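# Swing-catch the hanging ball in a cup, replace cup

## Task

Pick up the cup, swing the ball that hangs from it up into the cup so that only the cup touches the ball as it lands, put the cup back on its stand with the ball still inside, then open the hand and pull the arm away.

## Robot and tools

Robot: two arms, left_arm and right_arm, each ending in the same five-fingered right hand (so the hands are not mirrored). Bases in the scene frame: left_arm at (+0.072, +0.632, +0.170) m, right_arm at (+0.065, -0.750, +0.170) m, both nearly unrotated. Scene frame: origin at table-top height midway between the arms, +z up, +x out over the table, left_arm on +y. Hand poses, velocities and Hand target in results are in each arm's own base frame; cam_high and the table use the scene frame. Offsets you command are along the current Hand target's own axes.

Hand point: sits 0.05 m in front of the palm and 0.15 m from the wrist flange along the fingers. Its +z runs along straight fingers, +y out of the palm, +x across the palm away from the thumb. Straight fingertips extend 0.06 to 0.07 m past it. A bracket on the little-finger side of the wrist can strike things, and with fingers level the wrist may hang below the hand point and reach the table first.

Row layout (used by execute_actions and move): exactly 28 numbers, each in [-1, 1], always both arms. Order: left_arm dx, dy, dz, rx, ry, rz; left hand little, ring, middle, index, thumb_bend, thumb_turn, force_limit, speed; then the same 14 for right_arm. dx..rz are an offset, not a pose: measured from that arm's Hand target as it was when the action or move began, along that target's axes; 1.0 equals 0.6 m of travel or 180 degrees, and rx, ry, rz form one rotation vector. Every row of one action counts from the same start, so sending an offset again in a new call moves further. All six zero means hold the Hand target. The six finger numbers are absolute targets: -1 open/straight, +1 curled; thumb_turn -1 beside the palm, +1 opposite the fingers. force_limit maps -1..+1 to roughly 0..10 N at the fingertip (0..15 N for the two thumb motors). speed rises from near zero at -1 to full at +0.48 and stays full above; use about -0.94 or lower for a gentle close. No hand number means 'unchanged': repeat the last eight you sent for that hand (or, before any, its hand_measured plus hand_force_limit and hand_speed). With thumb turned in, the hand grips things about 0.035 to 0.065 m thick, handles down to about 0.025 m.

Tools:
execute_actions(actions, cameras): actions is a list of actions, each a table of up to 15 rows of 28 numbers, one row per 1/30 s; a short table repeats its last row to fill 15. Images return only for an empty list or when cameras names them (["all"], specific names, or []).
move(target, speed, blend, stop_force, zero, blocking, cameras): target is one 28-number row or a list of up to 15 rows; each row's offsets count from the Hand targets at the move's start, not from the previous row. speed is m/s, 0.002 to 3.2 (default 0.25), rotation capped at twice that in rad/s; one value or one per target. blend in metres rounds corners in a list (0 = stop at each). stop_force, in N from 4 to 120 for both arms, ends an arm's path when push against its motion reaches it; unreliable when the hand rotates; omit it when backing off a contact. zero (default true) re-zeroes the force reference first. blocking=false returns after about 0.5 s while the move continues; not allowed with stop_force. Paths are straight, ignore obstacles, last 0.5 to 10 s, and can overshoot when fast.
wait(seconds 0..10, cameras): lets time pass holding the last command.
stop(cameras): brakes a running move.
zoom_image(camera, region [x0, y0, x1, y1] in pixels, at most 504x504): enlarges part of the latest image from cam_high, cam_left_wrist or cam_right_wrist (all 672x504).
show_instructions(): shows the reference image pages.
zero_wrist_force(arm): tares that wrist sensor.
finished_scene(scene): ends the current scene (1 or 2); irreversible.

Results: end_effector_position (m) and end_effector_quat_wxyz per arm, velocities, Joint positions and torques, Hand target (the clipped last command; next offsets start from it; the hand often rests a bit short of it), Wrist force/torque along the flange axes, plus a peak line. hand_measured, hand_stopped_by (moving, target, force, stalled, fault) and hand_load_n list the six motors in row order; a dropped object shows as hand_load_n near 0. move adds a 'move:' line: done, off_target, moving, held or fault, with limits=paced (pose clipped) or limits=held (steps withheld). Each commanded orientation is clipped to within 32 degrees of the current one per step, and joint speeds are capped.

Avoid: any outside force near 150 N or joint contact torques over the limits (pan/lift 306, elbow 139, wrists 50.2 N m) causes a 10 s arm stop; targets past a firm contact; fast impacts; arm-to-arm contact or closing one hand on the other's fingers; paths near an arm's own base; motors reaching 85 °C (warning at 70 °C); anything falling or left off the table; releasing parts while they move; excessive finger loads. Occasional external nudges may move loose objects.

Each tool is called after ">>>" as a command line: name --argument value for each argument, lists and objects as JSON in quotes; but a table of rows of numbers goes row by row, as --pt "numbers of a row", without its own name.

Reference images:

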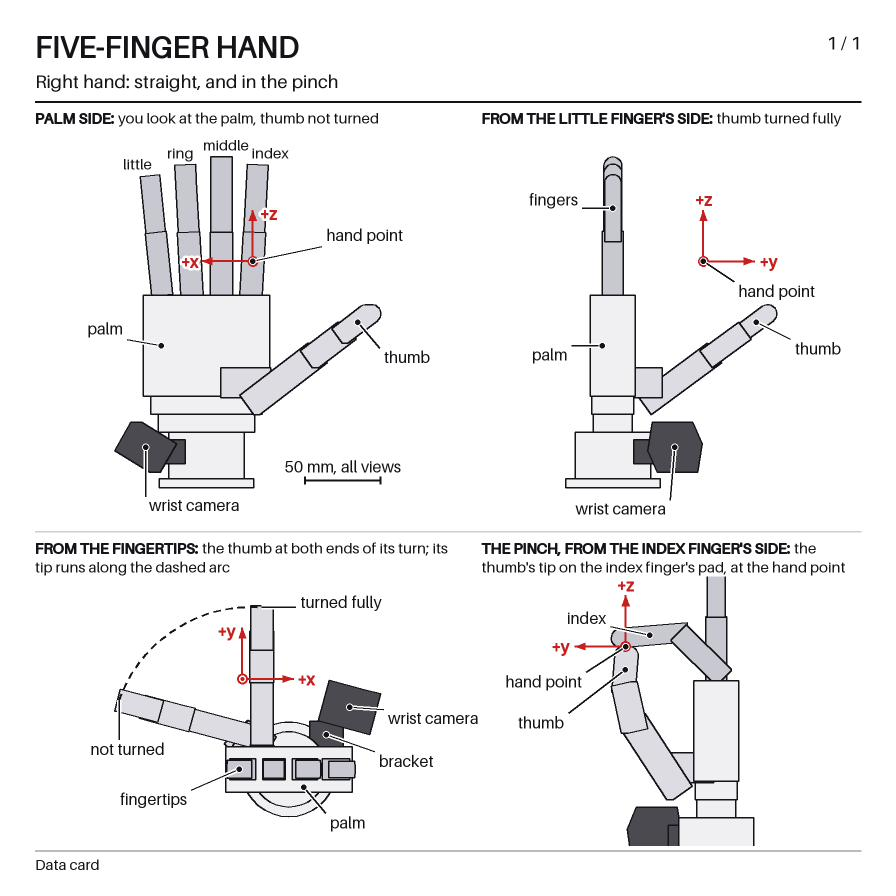

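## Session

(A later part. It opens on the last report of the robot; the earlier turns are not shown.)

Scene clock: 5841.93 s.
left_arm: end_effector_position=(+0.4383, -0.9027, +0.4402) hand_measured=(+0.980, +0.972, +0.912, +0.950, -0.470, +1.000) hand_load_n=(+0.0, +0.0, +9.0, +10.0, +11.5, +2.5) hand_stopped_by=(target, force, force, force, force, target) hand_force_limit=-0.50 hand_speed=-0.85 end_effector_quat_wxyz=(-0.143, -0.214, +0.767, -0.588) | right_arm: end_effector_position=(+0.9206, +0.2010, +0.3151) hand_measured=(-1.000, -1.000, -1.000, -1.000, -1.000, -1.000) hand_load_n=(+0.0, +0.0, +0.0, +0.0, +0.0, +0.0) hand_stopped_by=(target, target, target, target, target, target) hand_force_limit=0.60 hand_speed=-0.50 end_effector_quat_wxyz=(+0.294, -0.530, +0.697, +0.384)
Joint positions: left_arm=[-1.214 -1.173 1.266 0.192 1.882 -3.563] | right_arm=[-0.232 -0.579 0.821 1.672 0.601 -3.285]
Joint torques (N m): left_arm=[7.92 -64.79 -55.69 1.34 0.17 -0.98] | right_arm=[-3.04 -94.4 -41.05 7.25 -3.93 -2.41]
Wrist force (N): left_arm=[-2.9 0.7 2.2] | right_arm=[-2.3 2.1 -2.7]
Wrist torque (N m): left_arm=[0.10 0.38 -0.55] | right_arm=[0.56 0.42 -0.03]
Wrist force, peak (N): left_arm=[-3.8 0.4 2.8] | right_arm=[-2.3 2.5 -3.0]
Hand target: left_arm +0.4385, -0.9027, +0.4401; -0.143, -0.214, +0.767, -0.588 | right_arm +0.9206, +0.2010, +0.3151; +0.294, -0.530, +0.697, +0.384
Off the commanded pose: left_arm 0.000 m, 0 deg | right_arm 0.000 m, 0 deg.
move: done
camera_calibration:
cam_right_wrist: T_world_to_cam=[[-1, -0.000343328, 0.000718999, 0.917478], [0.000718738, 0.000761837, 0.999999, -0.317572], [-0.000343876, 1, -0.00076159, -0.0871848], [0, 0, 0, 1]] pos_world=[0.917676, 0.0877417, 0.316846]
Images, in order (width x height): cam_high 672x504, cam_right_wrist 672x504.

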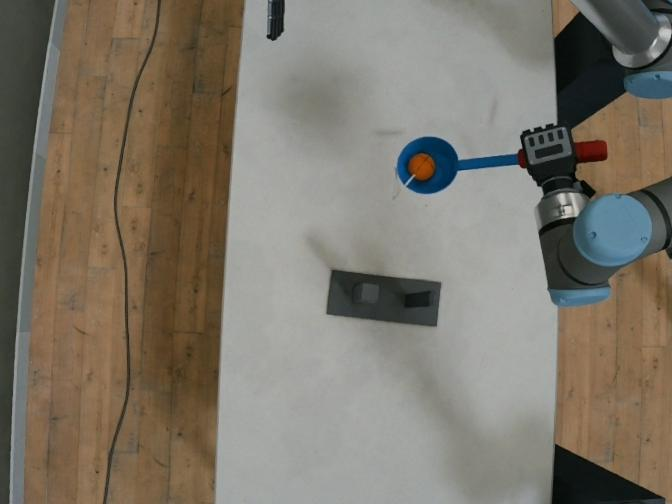

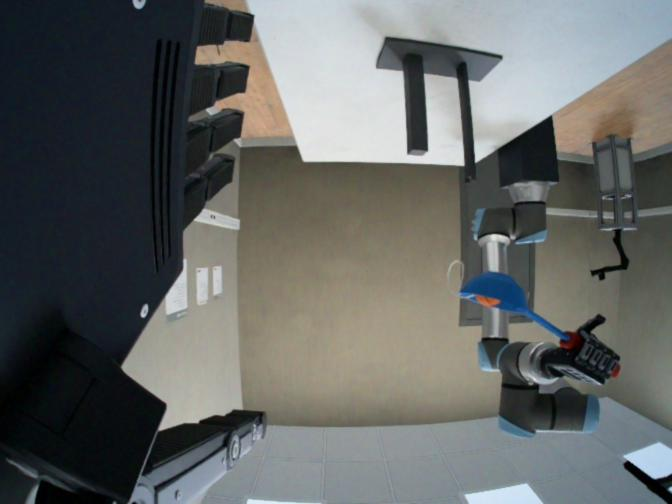

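>>> move --target '[0,0,0,0,0,0.1111,0.98,0.98,0.97,0.97,0.89,1,-0.5,-0.85,0,0,0,0,0,0,-1,-1,-1,-1,-1,-1,0.6,-0.5]' --speed 0.12 --cameras '["cam_high","cam_right_wrist"]'

>>> zoom_image --camera "cam_high" --region '[380, 100, 640, 300]'

>>> zoom_image --camera "cam_right_wrist" --region '[420, 220, 660, 420]'

Scene clock: 5864.90 s.
left_arm: end_effector_position=(+0.4384, -0.9027, +0.4401) hand_measured=(+0.980, +0.972, +0.912, +0.950, -0.470, +1.000) hand_load_n=(+0.0, +0.0, +9.0, +10.5, +11.5, +2.5) hand_stopped_by=(target, force, force, force, force, target) hand_force_limit=-0.50 hand_speed=-0.85 end_effector_quat_wxyz=(-0.039, -0.078, +0.793, -0.604) | right_arm: end_effector_position=(+0.9206, +0.2010, +0.3151) hand_measured=(-1.000, -1.000, -1.000, -1.000, -1.000, -1.000) hand_load_n=(+0.0, +0.0, +0.0, +0.0, +0.0, +0.0) hand_stopped_by=(target, target, target, target, target, target) hand_force_limit=0.60 hand_speed=-0.50 end_effector_quat_wxyz=(+0.294, -0.530, +0.697, +0.384)
Joint positions: left_arm=[-1.243 -1.194 1.302 0.175 1.854 -3.223] | right_arm=[-0.232 -0.579 0.821 1.672 0.601 -3.285]
Joint torques (N m): left_arm=[8.09 -73.85 -55.17 0.16 1.59 -0.26] | right_arm=[-3.15 -92.63 -41.18 7.25 -3.57 -2.39]
Wrist force (N): left_arm=[-2.7 0.9 2.3] | right_arm=[-1.9 1.3 -2.8]
Wrist torque (N m): left_arm=[0.12 0.34 -0.60] | right_arm=[0.44 0.37 -0.04]
Wrist force, peak (N): left_arm=[-3.5 0.6 2.4] | right_arm=[-2.6 2.1 -2.9]
Hand target: left_arm +0.4385, -0.9027, +0.4401; -0.039, -0.078, +0.793, -0.604 | right_arm +0.9206, +0.2010, +0.3151; +0.294, -0.530, +0.697, +0.384
Off the commanded pose: left_arm 0.000 m, 0 deg | right_arm 0.000 m, 0 deg.
move: done
camera_calibration:
cam_right_wrist: T_world_to_cam=[[-1, -0.000343328, 0.000718999, 0.917478], [0.000718738, 0.000761837, 0.999999, -0.317572], [-0.000343876, 1, -0.00076159, -0.0871848], [0, 0, 0, 1]] pos_world=[0.917676, 0.0877417, 0.316846]
Images, in order (width x height): cam_high 672x504, cam_right_wrist 672x504.

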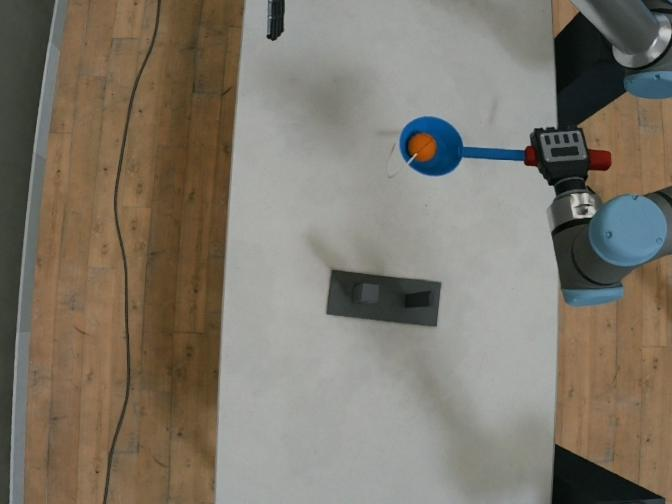

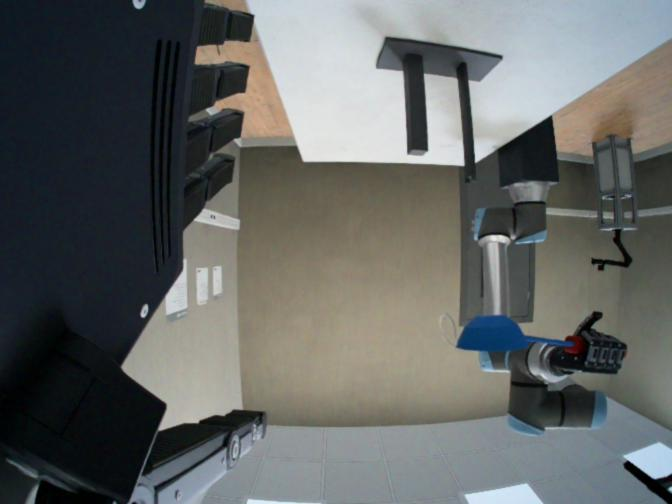

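Scaled by 1.938 from the camera's 672x504 image, which has a finer 960x720 frame.

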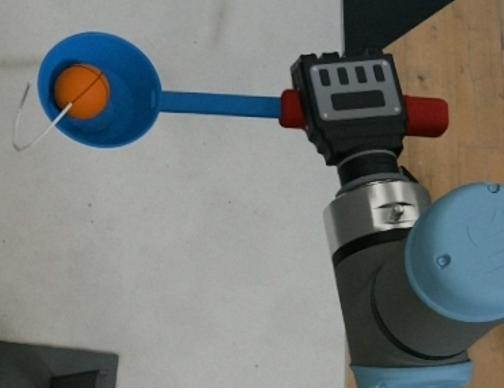

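Scaled by 2.100 from the camera's 672x504 image, which has a finer 960x720 frame.

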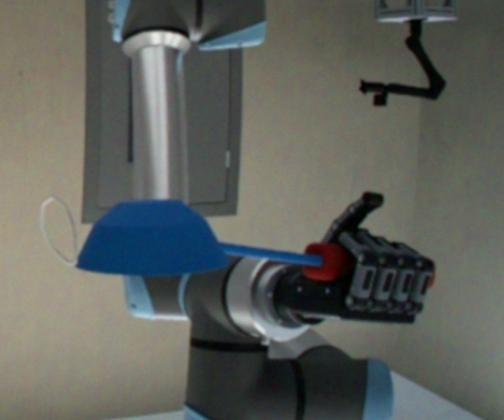

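>>> move --target '[-0.158,0.0795,-0.3759,0,0,0,0.98,0.98,0.97,0.97,0.89,1,-0.5,-0.85,0,0,0,0,0,0,-1,-1,-1,-1,-1,-1,0.6,-0.5]' --speed 0.14 --cameras '["cam_high","cam_right_wrist"]'

>>> zoom_image --camera "cam_high" --region '[320, 200, 580, 400]'

Scene clock: 5903.60 s.
left_arm: end_effector_position=(+0.5164, -0.6659, +0.4405) hand_measured=(+0.980, +0.972, +0.912, +0.950, -0.470, +1.000) hand_load_n=(+0.0, +0.0, +9.0, +10.5, +11.5, +2.5) hand_stopped_by=(target, force, force, force, force, target) hand_force_limit=-0.50 hand_speed=-0.85 end_effector_quat_wxyz=(-0.039, -0.078, +0.793, -0.604) | right_arm: end_effector_position=(+0.9206, +0.2010, +0.3151) hand_measured=(-1.000, -1.000, -1.000, -1.000, -1.000, -1.000) hand_load_n=(+0.0, +0.0, +0.0, +0.0, +0.0, +0.0) hand_stopped_by=(target, target, target, target, target, target) hand_force_limit=0.60 hand_speed=-0.50 end_effector_quat_wxyz=(+0.294, -0.530, +0.697, +0.384)
Joint positions: left_arm=[-0.991 -1.41 1.581 0.144 2.095 -3.142] | right_arm=[-0.232 -0.579 0.821 1.672 0.601 -3.285]
Joint torques (N m): left_arm=[4.31 -50.69 -52.96 -2.16 0.47 -3.62] | right_arm=[-1.69 -93.78 -40.72 7.5 -3.83 -2.34]
Wrist force (N): left_arm=[-2.8 1.0 2.2] | right_arm=[-2.0 1.8 -2.7]
Wrist torque (N m): left_arm=[0.16 0.38 -0.72] | right_arm=[0.51 0.39 -0.02]
Wrist force, peak (N): left_arm=[-1.7 0.9 4.4] | right_arm=[-2.6 2.8 -2.9]
Hand target: left_arm +0.5165, -0.6660, +0.4405; -0.039, -0.078, +0.793, -0.604 | right_arm +0.9206, +0.2010, +0.3151; +0.294, -0.530, +0.697, +0.384
Off the commanded pose: left_arm 0.000 m, 0 deg | right_arm 0.000 m, 0 deg.
move: done
camera_calibration:
cam_right_wrist: T_world_to_cam=[[-1, -0.000343328, 0.000718999, 0.917478], [0.000718738, 0.000761837, 0.999999, -0.317572], [-0.000343876, 1, -0.00076159, -0.0871848], [0, 0, 0, 1]] pos_world=[0.917676, 0.0877417, 0.316846]
Images, in order (width x height): cam_high 672x504, cam_right_wrist 672x504.

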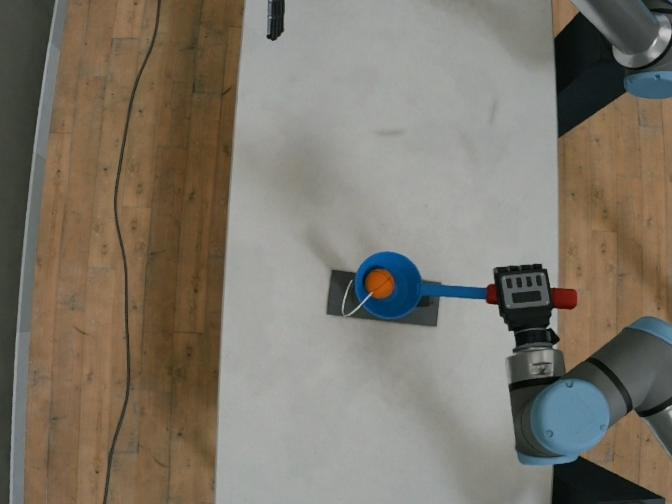

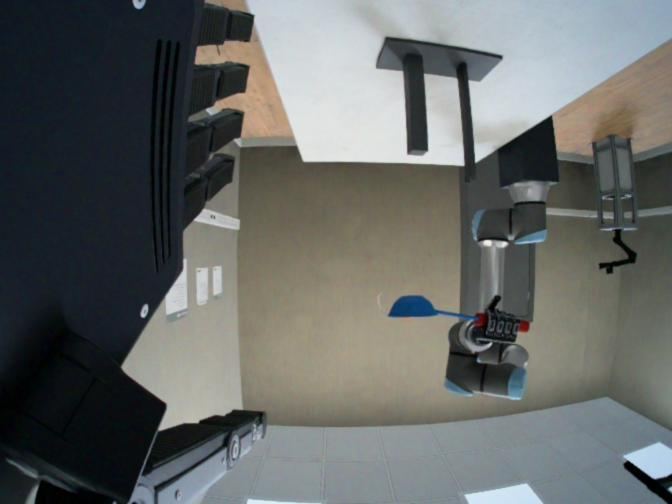

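Scaled by 1.938 from the camera's 672x504 image, which has a finer 960x720 frame.

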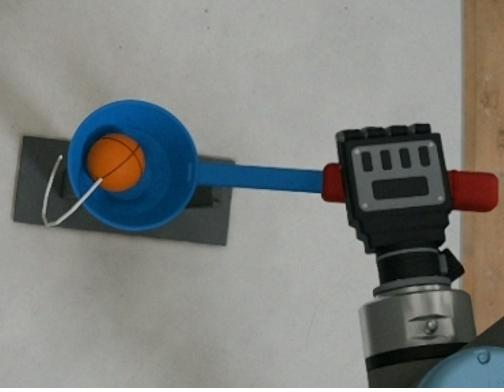

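>>> move --target '[-0.033,0.3526,0.0992,0,0,0,0.98,0.98,0.97,0.97,0.89,1,-0.5,-0.85,0,0,0,0,0,0,-1,-1,-1,-1,-1,-1,0.6,-0.5]' --speed 0.12 --cameras '["cam_high","cam_right_wrist"]'

>>> zoom_image --camera "cam_high" --region '[320, 230, 540, 370]'

>>> zoom_image --camera "cam_right_wrist" --region '[360, 30, 560, 330]'

Scene clock: 5928.63 s.
left_arm: end_effector_position=(+0.5018, -0.6669, +0.2202) hand_measured=(+0.980, +0.972, +0.912, +0.950, -0.470, +1.000) hand_load_n=(+0.0, +0.0, +9.0, +10.5, +11.0, +2.5) hand_stopped_by=(target, force, force, force, force, target) hand_force_limit=-0.50 hand_speed=-0.85 end_effector_quat_wxyz=(-0.039, -0.078, +0.793, -0.603) | right_arm: end_effector_position=(+0.9206, +0.2010, +0.3151) hand_measured=(-1.000, -1.000, -1.000, -1.000, -1.000, -1.000) hand_load_n=(+0.0, +0.0, +0.0, +0.0, +0.0, +0.0) hand_stopped_by=(target, target, target, target, target, target) hand_force_limit=0.60 hand_speed=-0.50 end_effector_quat_wxyz=(+0.294, -0.530, +0.697, +0.384)
Joint positions: left_arm=[-1.011 -1.297 1.855 -0.246 2.076 -3.149] | right_arm=[-0.232 -0.579 0.821 1.672 0.601 -3.285]
Joint torques (N m): left_arm=[5.11 -74.28 -46.54 -0.81 1.72 -2.53] | right_arm=[-2.21 -92.87 -40.47 7.48 -3.5 -2.46]
Wrist force (N): left_arm=[-2.4 0.5 1.9] | right_arm=[-2.5 2.2 -3.1]
Wrist torque (N m): left_arm=[0.14 0.34 -0.58] | right_arm=[0.58 0.47 -0.04]
Wrist force, peak (N): left_arm=[-3.2 2.5 2.7] | right_arm=[-2.5 2.2 -3.1]
Hand target: left_arm +0.5019, -0.6669, +0.2203; -0.039, -0.078, +0.793, -0.604 | right_arm +0.9206, +0.2010, +0.3151; +0.294, -0.530, +0.697, +0.384
Off the commanded pose: left_arm 0.000 m, 0 deg | right_arm 0.000 m, 0 deg.
move: done
camera_calibration:
cam_right_wrist: T_world_to_cam=[[-1, -0.000343328, 0.000718999, 0.917478], [0.000718738, 0.000761837, 0.999999, -0.317572], [-0.000343876, 1, -0.00076159, -0.0871848], [0, 0, 0, 1]] pos_world=[0.917676, 0.0877417, 0.316846]
Images, in order (width x height): cam_high 672x504, cam_right_wrist 672x504.

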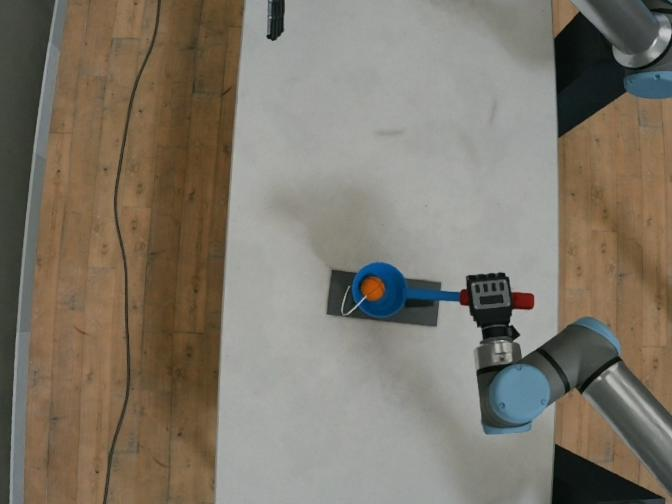

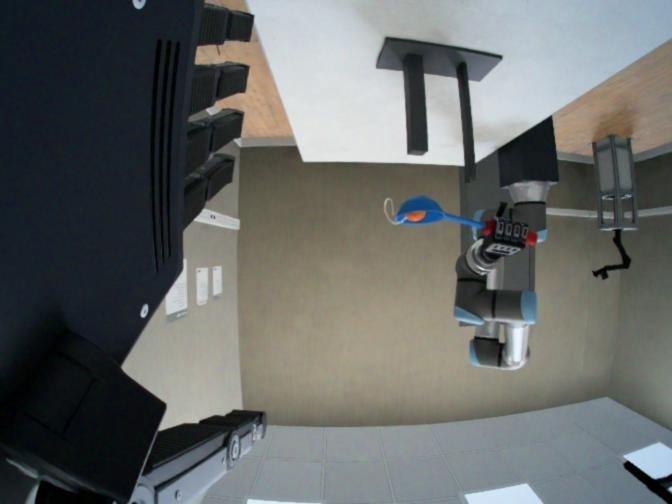

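Scaled by 2.291 from the camera's 672x504 image, which has a finer 960x720 frame.

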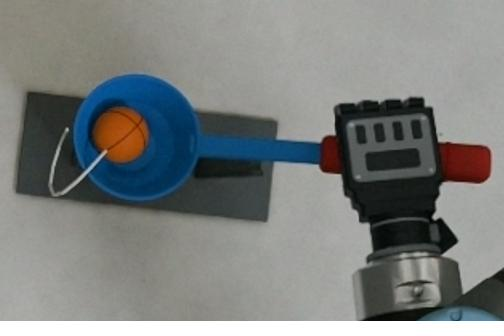

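Scaled by 1.680 from the camera's 672x504 image, which has a finer 960x720 frame.

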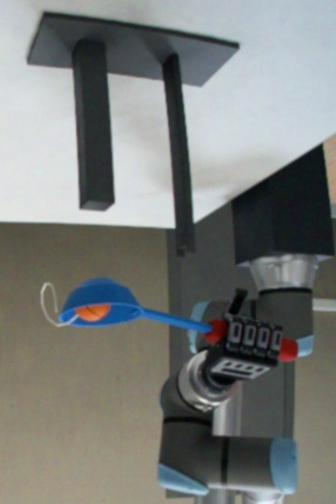

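>>> zoom_image --camera "cam_right_wrist" --region '[375, 180, 495, 260]'

Scaled by 4.200 from the camera's 672x504 image, which has a finer 960x720 frame.

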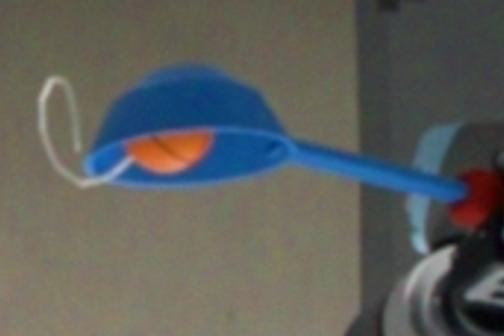

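>>> zoom_image --camera "cam_right_wrist" --region '[385, 190, 455, 232]'

Scaled by 7.200 from the camera's 672x504 image, which has a finer 960x720 frame.

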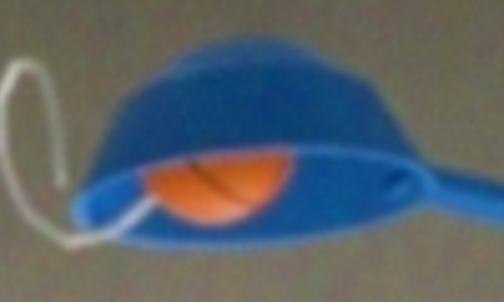

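>>> move --target '[0.0001,-0.0172,-0.0011,0.0524,0.0157,-0.0024,0.98,0.98,0.97,0.97,0.89,1,-0.5,-0.85,0,0,0,0,0,0,-1,-1,-1,-1,-1,-1,0.6,-0.5]' --speed 0.08 --cameras '["cam_high","cam_right_wrist"]'

>>> zoom_image --camera "cam_high" --region '[320, 230, 540, 370]'

>>> zoom_image --camera "cam_right_wrist" --region '[385, 190, 455, 232]'

Scene clock: 6045.77 s.
left_arm: end_effector_position=(+0.5036, -0.6688, +0.2303) hand_measured=(+0.980, +0.972, +0.912, +0.950, -0.470, +1.000) hand_load_n=(+0.0, +0.0, +9.5, +10.5, +11.5, +2.5) hand_stopped_by=(target, force, force, force, force, target) hand_force_limit=-0.50 hand_speed=-0.85 end_effector_quat_wxyz=(-0.054, -0.069, +0.739, -0.668) | right_arm: end_effector_position=(+0.9206, +0.2010, +0.3151) hand_measured=(-1.000, -1.000, -1.000, -1.000, -1.000, -1.000) hand_load_n=(+0.0, +0.0, +0.0, +0.0, +0.0, +0.0) hand_stopped_by=(target, target, target, target, target, target) hand_force_limit=0.60 hand_speed=-0.50 end_effector_quat_wxyz=(+0.294, -0.530, +0.697, +0.384)
Joint positions: left_arm=[-0.985 -1.312 1.933 -0.5 2.141 -3.25] | right_arm=[-0.232 -0.579 0.821 1.672 0.601 -3.285]
Joint torques (N m): left_arm=[-10.43 -61.32 -48.18 -2.19 -2.01 3.99] | right_arm=[-2.12 -92.99 -41.02 7.4 -3.98 -2.04]
Wrist force (N): left_arm=[-2.4 0.6 2.0] | right_arm=[-2.3 1.9 -2.6]
Wrist torque (N m): left_arm=[0.11 0.26 -0.74] | right_arm=[0.53 0.43 -0.04]
Wrist force, peak (N): left_arm=[-3.2 0.6 2.5] | right_arm=[-2.6 1.8 -2.9]
Hand target: left_arm +0.5036, -0.6690, +0.2303; -0.054, -0.069, +0.739, -0.668 | right_arm +0.9206, +0.2010, +0.3151; +0.294, -0.530, +0.697, +0.384
Off the commanded pose: left_arm 0.000 m, 0 deg | right_arm 0.000 m, 0 deg.
move: done
camera_calibration:
cam_right_wrist: T_world_to_cam=[[-1, -0.000343328, 0.000718999, 0.917478], [0.000718738, 0.000761837, 0.999999, -0.317572], [-0.000343876, 1, -0.00076159, -0.0871848], [0, 0, 0, 1]] pos_world=[0.917676, 0.0877417, 0.316846]
Images, in order (width x height): cam_high 672x504, cam_right_wrist 672x504.

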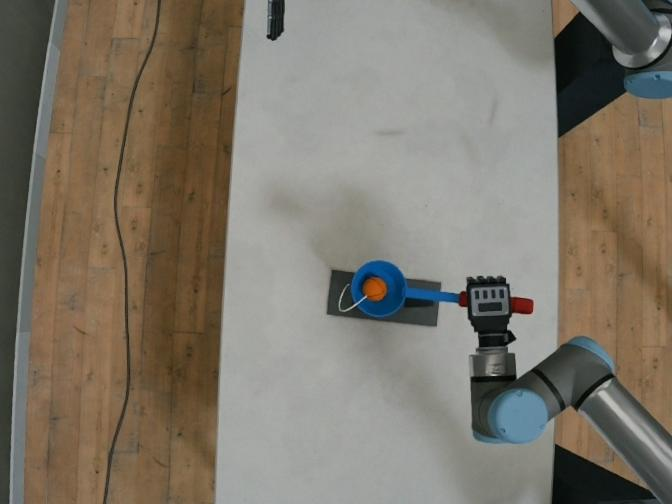

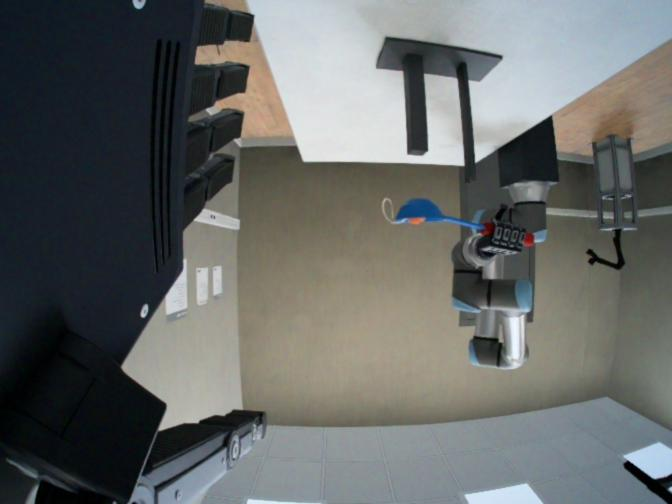

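Scaled by 2.291 from the camera's 672x504 image, which has a finer 960x720 frame.

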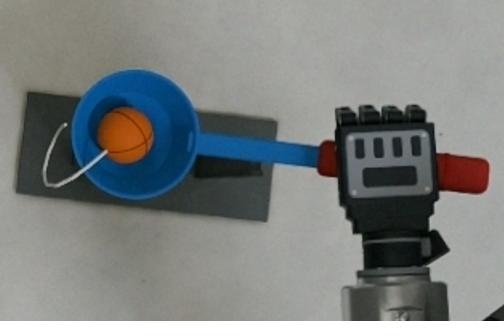

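Scaled by 7.200 from the camera's 672x504 image, which has a finer 960x720 frame.

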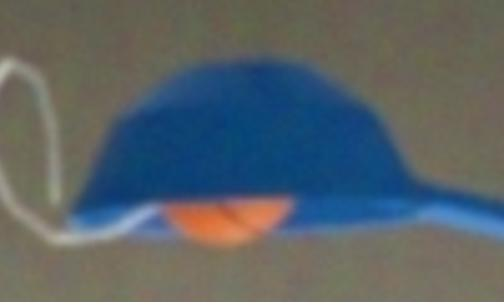

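>>> move --target '[-0.0244,0.1251,0.0152,0.0005,-0.0027,-0.0003,0.98,0.98,0.97,0.97,0.89,1,-0.5,-0.85,0,0,0,0,0,0,-1,-1,-1,-1,-1,-1,0.6,-0.5]' --speed 0.06 --cameras '["cam_high","cam_right_wrist"]'

>>> zoom_image --camera "cam_high" --region '[320, 230, 540, 370]'

>>> zoom_image --camera "cam_right_wrist" --region '[360, 60, 560, 230]'

Scene clock: 6066.70 s.
left_arm: end_effector_position=(+0.5050, -0.6702, +0.1531) hand_measured=(+0.980, +0.972, +0.912, +0.950, -0.470, +1.000) hand_load_n=(+0.0, +0.5, +9.5, +10.5, +11.5, +2.5) hand_stopped_by=(target, force, force, force, force, target) hand_force_limit=-0.50 hand_speed=-0.85 end_effector_quat_wxyz=(-0.051, -0.072, +0.739, -0.668) | right_arm: end_effector_position=(+0.9206, +0.2010, +0.3151) hand_measured=(-1.000, -1.000, -1.000, -1.000, -1.000, -1.000) hand_load_n=(+0.0, +0.0, +0.0, +0.0, +0.0, +0.0) hand_stopped_by=(target, target, target, target, target, target) hand_force_limit=0.60 hand_speed=-0.50 end_effector_quat_wxyz=(+0.294, -0.530, +0.697, +0.384)
Joint positions: left_arm=[-0.988 -1.225 1.985 -0.641 2.13 -3.252] | right_arm=[-0.232 -0.579 0.821 1.672 0.601 -3.285]
Joint torques (N m): left_arm=[-9.04 -82.55 -44.37 0.59 0.23 -3.85] | right_arm=[-5.24 -92.68 -40.63 7.19 -3.82 -2.59]
Wrist force (N): left_arm=[-2.6 0.1 2.0] | right_arm=[-1.9 1.7 -2.7]
Wrist torque (N m): left_arm=[0.09 0.27 -0.60] | right_arm=[0.50 0.36 -0.02]
Wrist force, peak (N): left_arm=[-3.3 0.7 2.0] | right_arm=[-2.1 2.5 -3.4]
Hand target: left_arm +0.5050, -0.6703, +0.1533; -0.051, -0.072, +0.738, -0.669 | right_arm +0.9206, +0.2010, +0.3151; +0.294, -0.530, +0.697, +0.384
Off the commanded pose: left_arm 0.000 m, 0 deg | right_arm 0.000 m, 0 deg.
move: done
camera_calibration:
cam_right_wrist: T_world_to_cam=[[-1, -0.000343328, 0.000718999, 0.917478], [0.000718738, 0.000761837, 0.999999, -0.317572], [-0.000343876, 1, -0.00076159, -0.0871848], [0, 0, 0, 1]] pos_world=[0.917676, 0.0877417, 0.316846]
Images, in order (width x height): cam_high 672x504, cam_right_wrist 672x504.

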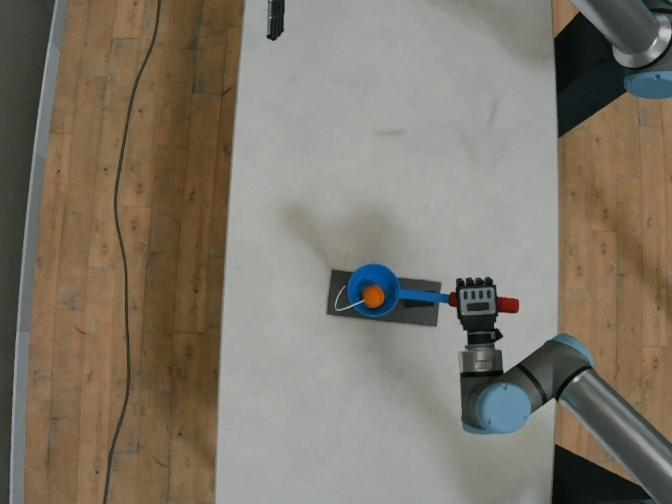

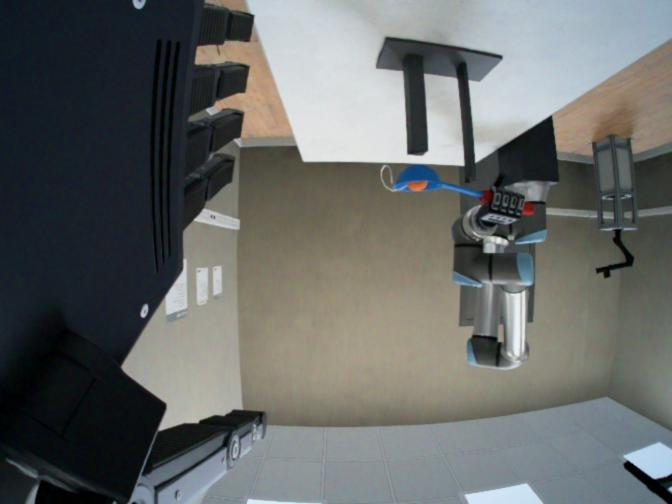

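Scaled by 2.291 from the camera's 672x504 image, which has a finer 960x720 frame.

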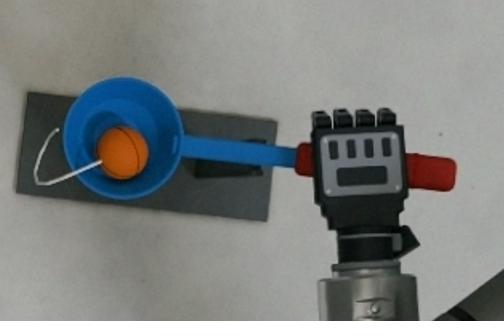

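Scaled by 2.520 from the camera's 672x504 image, which has a finer 960x720 frame.

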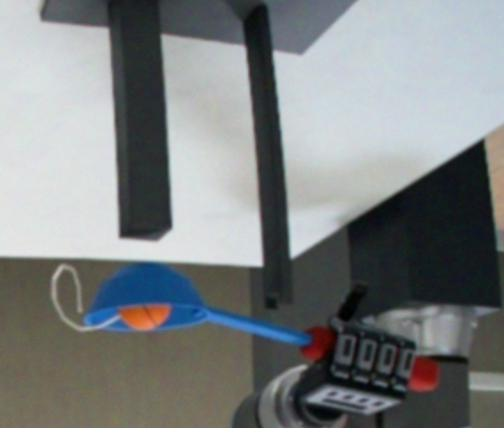

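>>> zoom_image --camera "cam_right_wrist" --region '[385, 155, 455, 197]'

>>> zoom_image --camera "cam_right_wrist" --region '[430, 160, 500, 202]'

Scaled by 7.200 from the camera's 672x504 image, which has a finer 960x720 frame.

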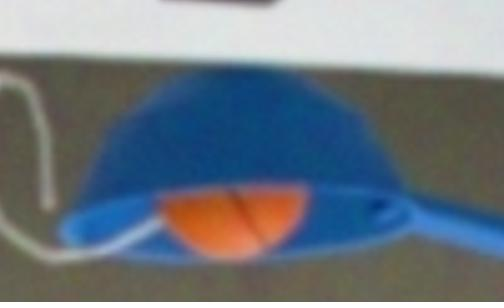

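Scaled by 7.200 from the camera's 672x504 image, which has a finer 960x720 frame.

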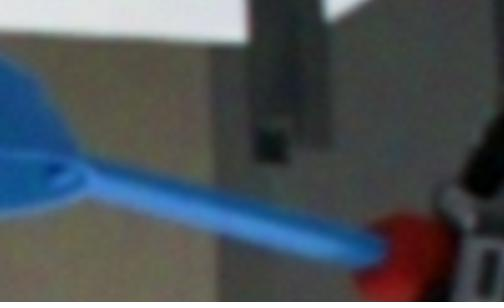

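>>> move --target '[0,0,0,-0.0012,0.0015,-0.0165,0.98,0.98,0.97,0.97,0.89,1,-0.5,-0.85,0,0,0,0,0,0,-1,-1,-1,-1,-1,-1,0.6,-0.5]' --speed 0.06 --cameras '["cam_high","cam_right_wrist"]'

>>> zoom_image --camera "cam_high" --region '[340, 260, 460, 330]'

>>> zoom_image --camera "cam_right_wrist" --region '[385, 140, 505, 212]'

Scene clock: 6119.07 s.
left_arm: end_effector_position=(+0.5051, -0.6703, +0.1534) hand_measured=(+0.980, +0.972, +0.912, +0.950, -0.470, +1.000) hand_load_n=(+0.0, +0.0, +9.0, +10.5, +11.5, +2.5) hand_stopped_by=(target, force, force, force, force, target) hand_force_limit=-0.50 hand_speed=-0.85 end_effector_quat_wxyz=(-0.071, -0.089, +0.737, -0.666) | right_arm: end_effector_position=(+0.9206, +0.2010, +0.3151) hand_measured=(-1.000, -1.000, -1.000, -1.000, -1.000, -1.000) hand_load_n=(+0.0, +0.0, +0.0, +0.0, +0.0, +0.0) hand_stopped_by=(target, target, target, target, target, target) hand_force_limit=0.60 hand_speed=-0.50 end_effector_quat_wxyz=(+0.294, -0.530, +0.697, +0.384)
Joint positions: left_arm=[-0.981 -1.222 1.975 -0.63 2.142 -3.301] | right_arm=[-0.232 -0.579 0.821 1.672 0.601 -3.285]
Joint torques (N m): left_arm=[-6.47 -60.85 -25.2 -2.81 -2.32 4.7] | right_arm=[-4.06 -90.99 -40.24 7.27 -4.1 -2.58]
Wrist force (N): left_arm=[-3.0 0.6 2.1] | right_arm=[-2.2 1.9 -2.5]
Wrist torque (N m): left_arm=[0.16 0.33 -0.75] | right_arm=[0.52 0.40 -0.03]
Wrist force, peak (N): left_arm=[-3.0 0.8 2.5] | right_arm=[-2.3 2.3 -3.0]
Hand target: left_arm +0.5050, -0.6703, +0.1533; -0.071, -0.089, +0.737, -0.666 | right_arm +0.9206, +0.2010, +0.3151; +0.294, -0.530, +0.697, +0.384
Off the commanded pose: left_arm 0.000 m, 0 deg | right_arm 0.000 m, 0 deg.
move: done
camera_calibration:
cam_right_wrist: T_world_to_cam=[[-1, -0.000343328, 0.000718999, 0.917478], [0.000718738, 0.000761837, 0.999999, -0.317572], [-0.000343876, 1, -0.00076159, -0.0871848], [0, 0, 0, 1]] pos_world=[0.917676, 0.0877417, 0.316846]
Images, in order (width x height): cam_high 672x504, cam_right_wrist 672x504.

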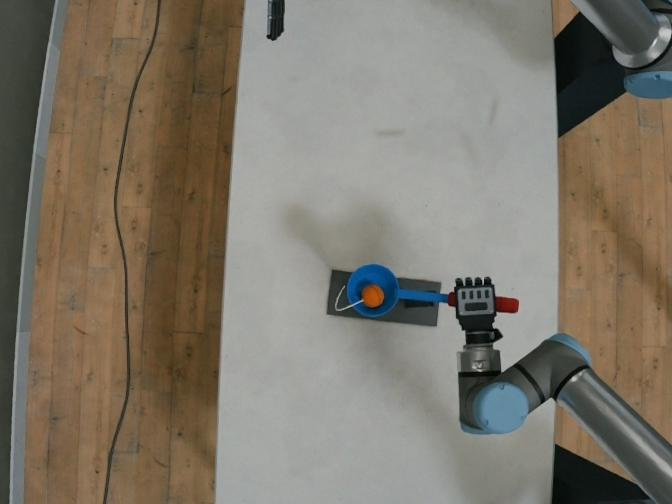

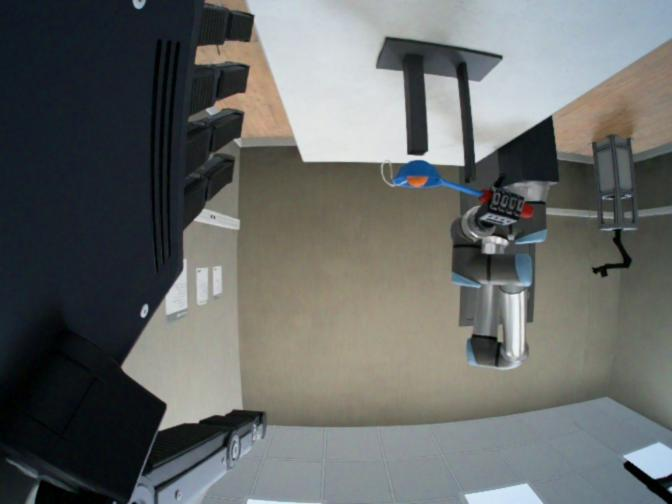

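Scaled by 4.200 from the camera's 672x504 image, which has a finer 960x720 frame.

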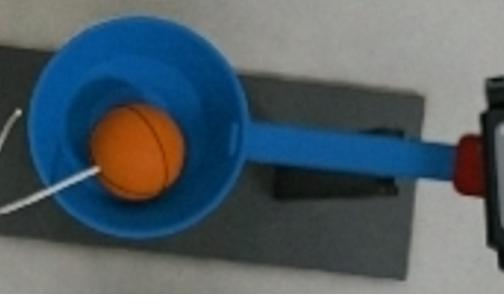

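Scaled by 4.200 from the camera's 672x504 image, which has a finer 960x720 frame.

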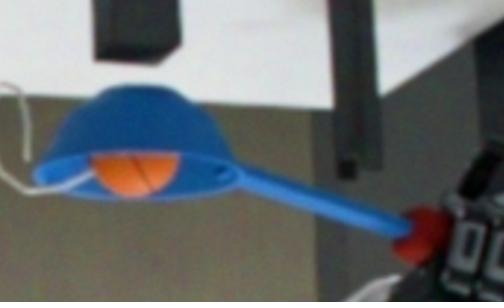

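>>> move --target '[-0.0115,0.0571,0.0042,0,0,0,0.98,0.98,0.97,0.97,0.89,1,-0.5,-0.85,0,0,0,0,0,0,-1,-1,-1,-1,-1,-1,0.6,-0.5]' --speed 0.015 --stop_force 5 --cameras '["cam_high","cam_right_wrist"]'

>>> zoom_image --camera "cam_right_wrist" --region '[385, 120, 505, 192]'

>>> zoom_image --camera "cam_high" --region '[340, 260, 460, 330]'

Scene clock: 6147.10 s.
left_arm: end_effector_position=(+0.5042, -0.6694, +0.1238) hand_measured=(+0.980, +0.970, +0.912, +0.950, -0.470, +1.000) hand_load_n=(+0.0, +3.5, +9.0, +8.5, +11.5, +2.5) hand_stopped_by=(target, force, force, force, force, target) hand_force_limit=-0.50 hand_speed=-0.85 end_effector_quat_wxyz=(-0.071, -0.089, +0.737, -0.666) | right_arm: end_effector_position=(+0.9206, +0.2010, +0.3151) hand_measured=(-1.000, -1.000, -1.000, -1.000, -1.000, -1.000) hand_load_n=(+0.0, +0.0, +0.0, +0.0, +0.0, +0.0) hand_stopped_by=(target, target, target, target, target, target) hand_force_limit=0.60 hand_speed=-0.50 end_effector_quat_wxyz=(+0.294, -0.530, +0.697, +0.384)
Joint positions: left_arm=[-0.982 -1.186 1.994 -0.684 2.141 -3.301] | right_arm=[-0.232 -0.579 0.821 1.672 0.601 -3.285]
Joint torques (N m): left_arm=[-0.33 -80.53 -39.25 2.14 1.26 -0.06] | right_arm=[-5.07 -93.69 -41.74 7.09 -3.91 -2.58]
Wrist force (N): left_arm=[-3.2 -3.1 2.2] | right_arm=[-2.0 1.6 -2.7]
Wrist torque (N m): left_arm=[0.08 0.34 0.00] | right_arm=[0.48 0.38 -0.03]
Wrist force, peak (N): left_arm=[-3.8 -4.9 1.9] | right_arm=[-2.3 2.5 -3.2]
Hand target: left_arm +0.5042, -0.6694, +0.1238; -0.071, -0.089, +0.737, -0.666 (not the last commanded pose) | right_arm +0.9206, +0.2010, +0.3151; +0.294, -0.530, +0.697, +0.384
Off the commanded pose: left_arm 0.006 m, 0 deg | right_arm 0.000 m, 0 deg.
move: contact (left_arm)
camera_calibration:
cam_right_wrist: T_world_to_cam=[[-1, -0.000343328, 0.000718999, 0.917478], [0.000718738, 0.000761837, 0.999999, -0.317572], [-0.000343876, 1, -0.00076159, -0.0871848], [0, 0, 0, 1]] pos_world=[0.917676, 0.0877417, 0.316846]
Images, in order (width x height): cam_high 672x504, cam_right_wrist 672x504.

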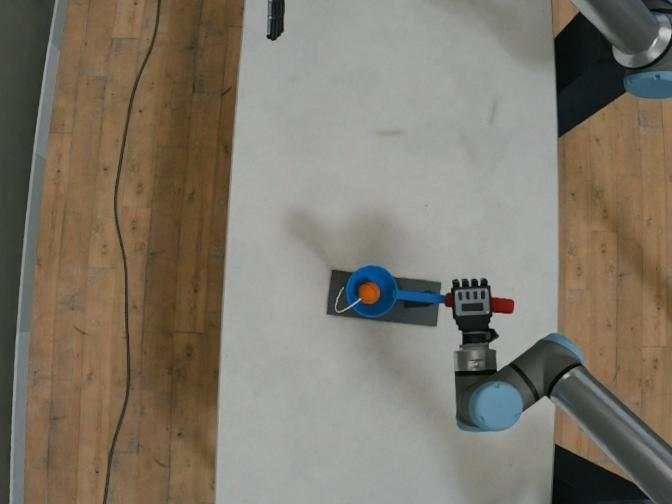

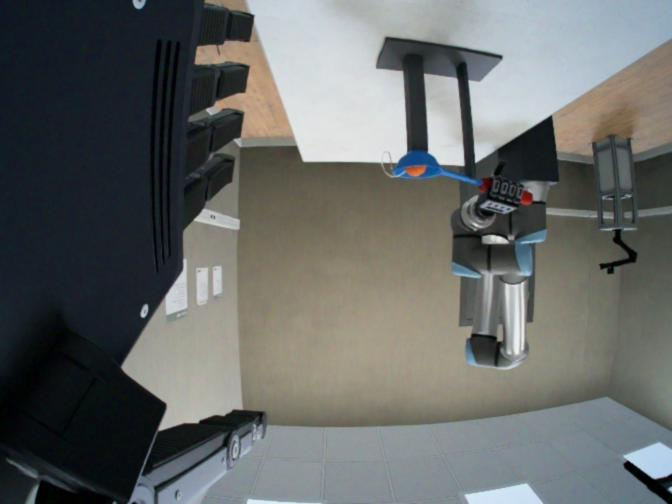

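Scaled by 4.200 from the camera's 672x504 image, which has a finer 960x720 frame.

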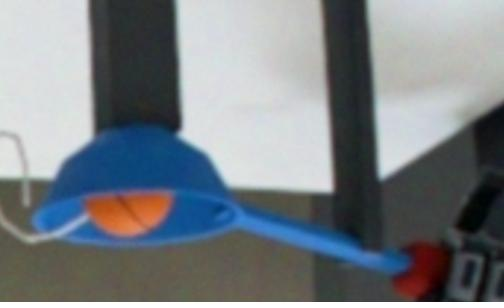

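Scaled by 4.200 from the camera's 672x504 image, which has a finer 960x720 frame.

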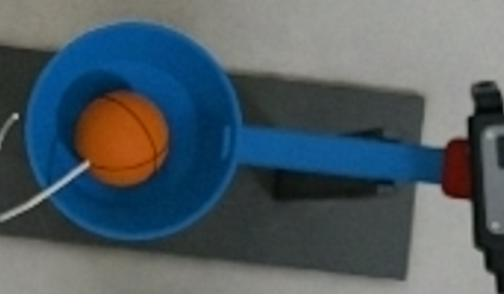

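>>> zoom_image --camera "cam_right_wrist" --region '[440, 160, 500, 196]'

>>> zoom_image --camera "cam_high" --region '[400, 280, 460, 316]'

Scaled by 8.400 from the camera's 672x504 image, which has a finer 960x720 frame.

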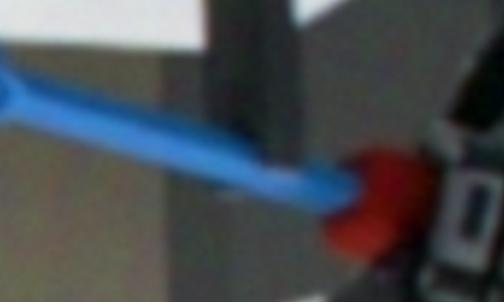

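Scaled by 8.400 from the camera's 672x504 image, which has a finer 960x720 frame.

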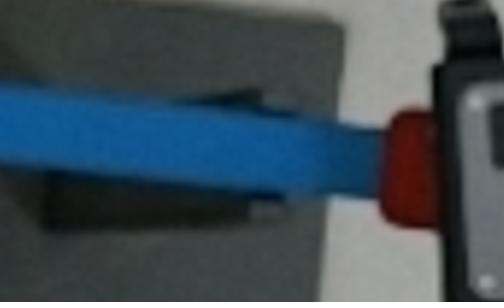

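>>> execute_actions --actions '[[[0,0,0,0,0,0,0.98,0.98,0.97,0.97,-1,1,-0.5,-0.7,0,0,0,0,0,0,-1,-1,-1,-1,-1,-1,0.6,-0.5]],[[0,0,0,0,0,0,0.98,0.98,0.97,0.97,-1,1,-0.5,-0.7,0,0,0,0,0,0,-1,-1,-1,-1,-1,-1,0.6,-0.5]],[[0,0,0,0,0,0,0.98,0.98,0.97,0.97,-1,1,-0.5,-0.7,0,0,0,0,0,0,-1,-1,-1,-1,-1,-1,0.6,-0.5]],[[0,0,0,0,0,0,0.98,0.98,0.97,0.97,-1,1,-0.5,-0.7,0,0,0,0,0,0,-1,-1,-1,-1,-1,-1,0.6,-0.5]]]' --cameras '["cam_high","cam_right_wrist"]'

>>> zoom_image --camera "cam_right_wrist" --region '[385, 120, 545, 216]'

Scene clock: 6180.67 s.
left_arm: end_effector_position=(+0.5042, -0.6694, +0.1238) hand_measured=(+0.980, +0.970, +0.914, +0.950, -1.000, +1.000) hand_load_n=(+0.0, +3.5, +0.0, +8.5, +0.0, +0.0) hand_stopped_by=(target, force, force, force, target, target) hand_force_limit=-0.50 hand_speed=-0.70 end_effector_quat_wxyz=(-0.071, -0.089, +0.737, -0.666) | right_arm: end_effector_position=(+0.9206, +0.2010, +0.3151) hand_measured=(-1.000, -1.000, -1.000, -1.000, -1.000, -1.000) hand_load_n=(+0.0, +0.0, +0.0, +0.0, +0.0, +0.0) hand_stopped_by=(target, target, target, target, target, target) hand_force_limit=0.60 hand_speed=-0.50 end_effector_quat_wxyz=(+0.294, -0.530, +0.697, +0.384)
Joint positions: left_arm=[-0.982 -1.186 1.994 -0.684 2.141 -3.301] | right_arm=[-0.232 -0.579 0.821 1.672 0.601 -3.285]
Joint torques (N m): left_arm=[5.78 -78.42 -39.22 1.84 1.83 0.01] | right_arm=[-3.67 -93.62 -40.6 7.29 -3.61 -2.39]
Wrist force (N): left_arm=[-3.3 -2.7 2.2] | right_arm=[-2.1 2.0 -3.2]
Wrist torque (N m): left_arm=[0.04 0.34 -0.06] | right_arm=[0.57 0.42 -0.03]
Wrist force, peak (N): left_arm=[-3.7 -3.5 2.2] | right_arm=[-2.5 2.6 -3.0]
Hand target: left_arm +0.5042, -0.6694, +0.1238; -0.071, -0.089, +0.737, -0.666 | right_arm +0.9206, +0.2010, +0.3151; +0.294, -0.530, +0.697, +0.384
Off the commanded pose: left_arm 0.000 m, 0 deg | right_arm 0.000 m, 0 deg.
camera_calibration:
cam_right_wrist: T_world_to_cam=[[-1, -0.000343328, 0.000718999, 0.917478], [0.000718738, 0.000761837, 0.999999, -0.317572], [-0.000343876, 1, -0.00076159, -0.0871848], [0, 0, 0, 1]] pos_world=[0.917676, 0.0877417, 0.316846]
Images, in order (width x height): cam_high 672x504, cam_right_wrist 672x504.

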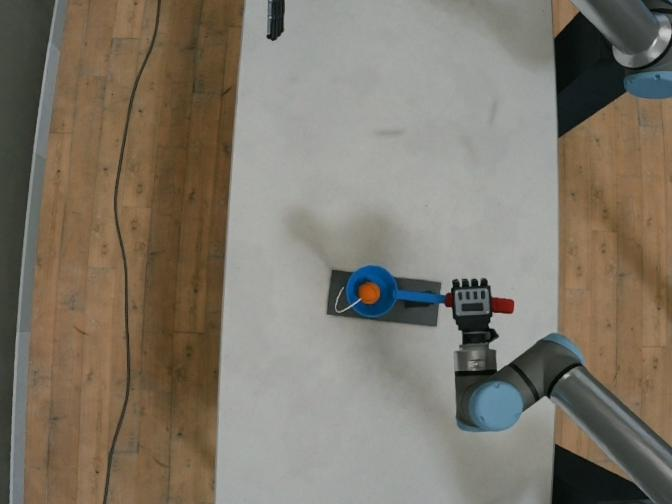

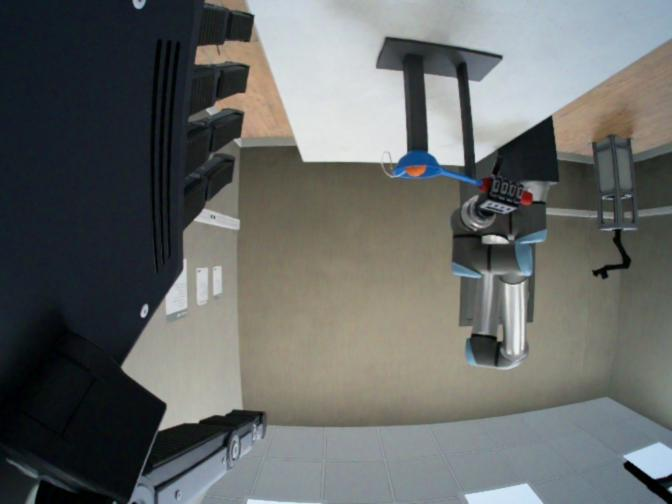

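Scaled by 3.150 from the camera's 672x504 image, which has a finer 960x720 frame.

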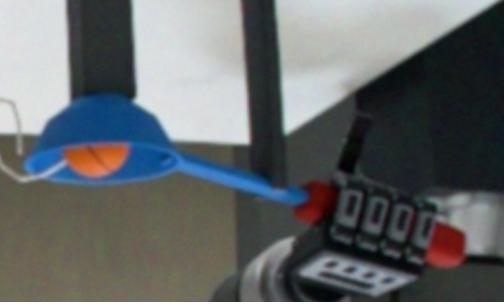

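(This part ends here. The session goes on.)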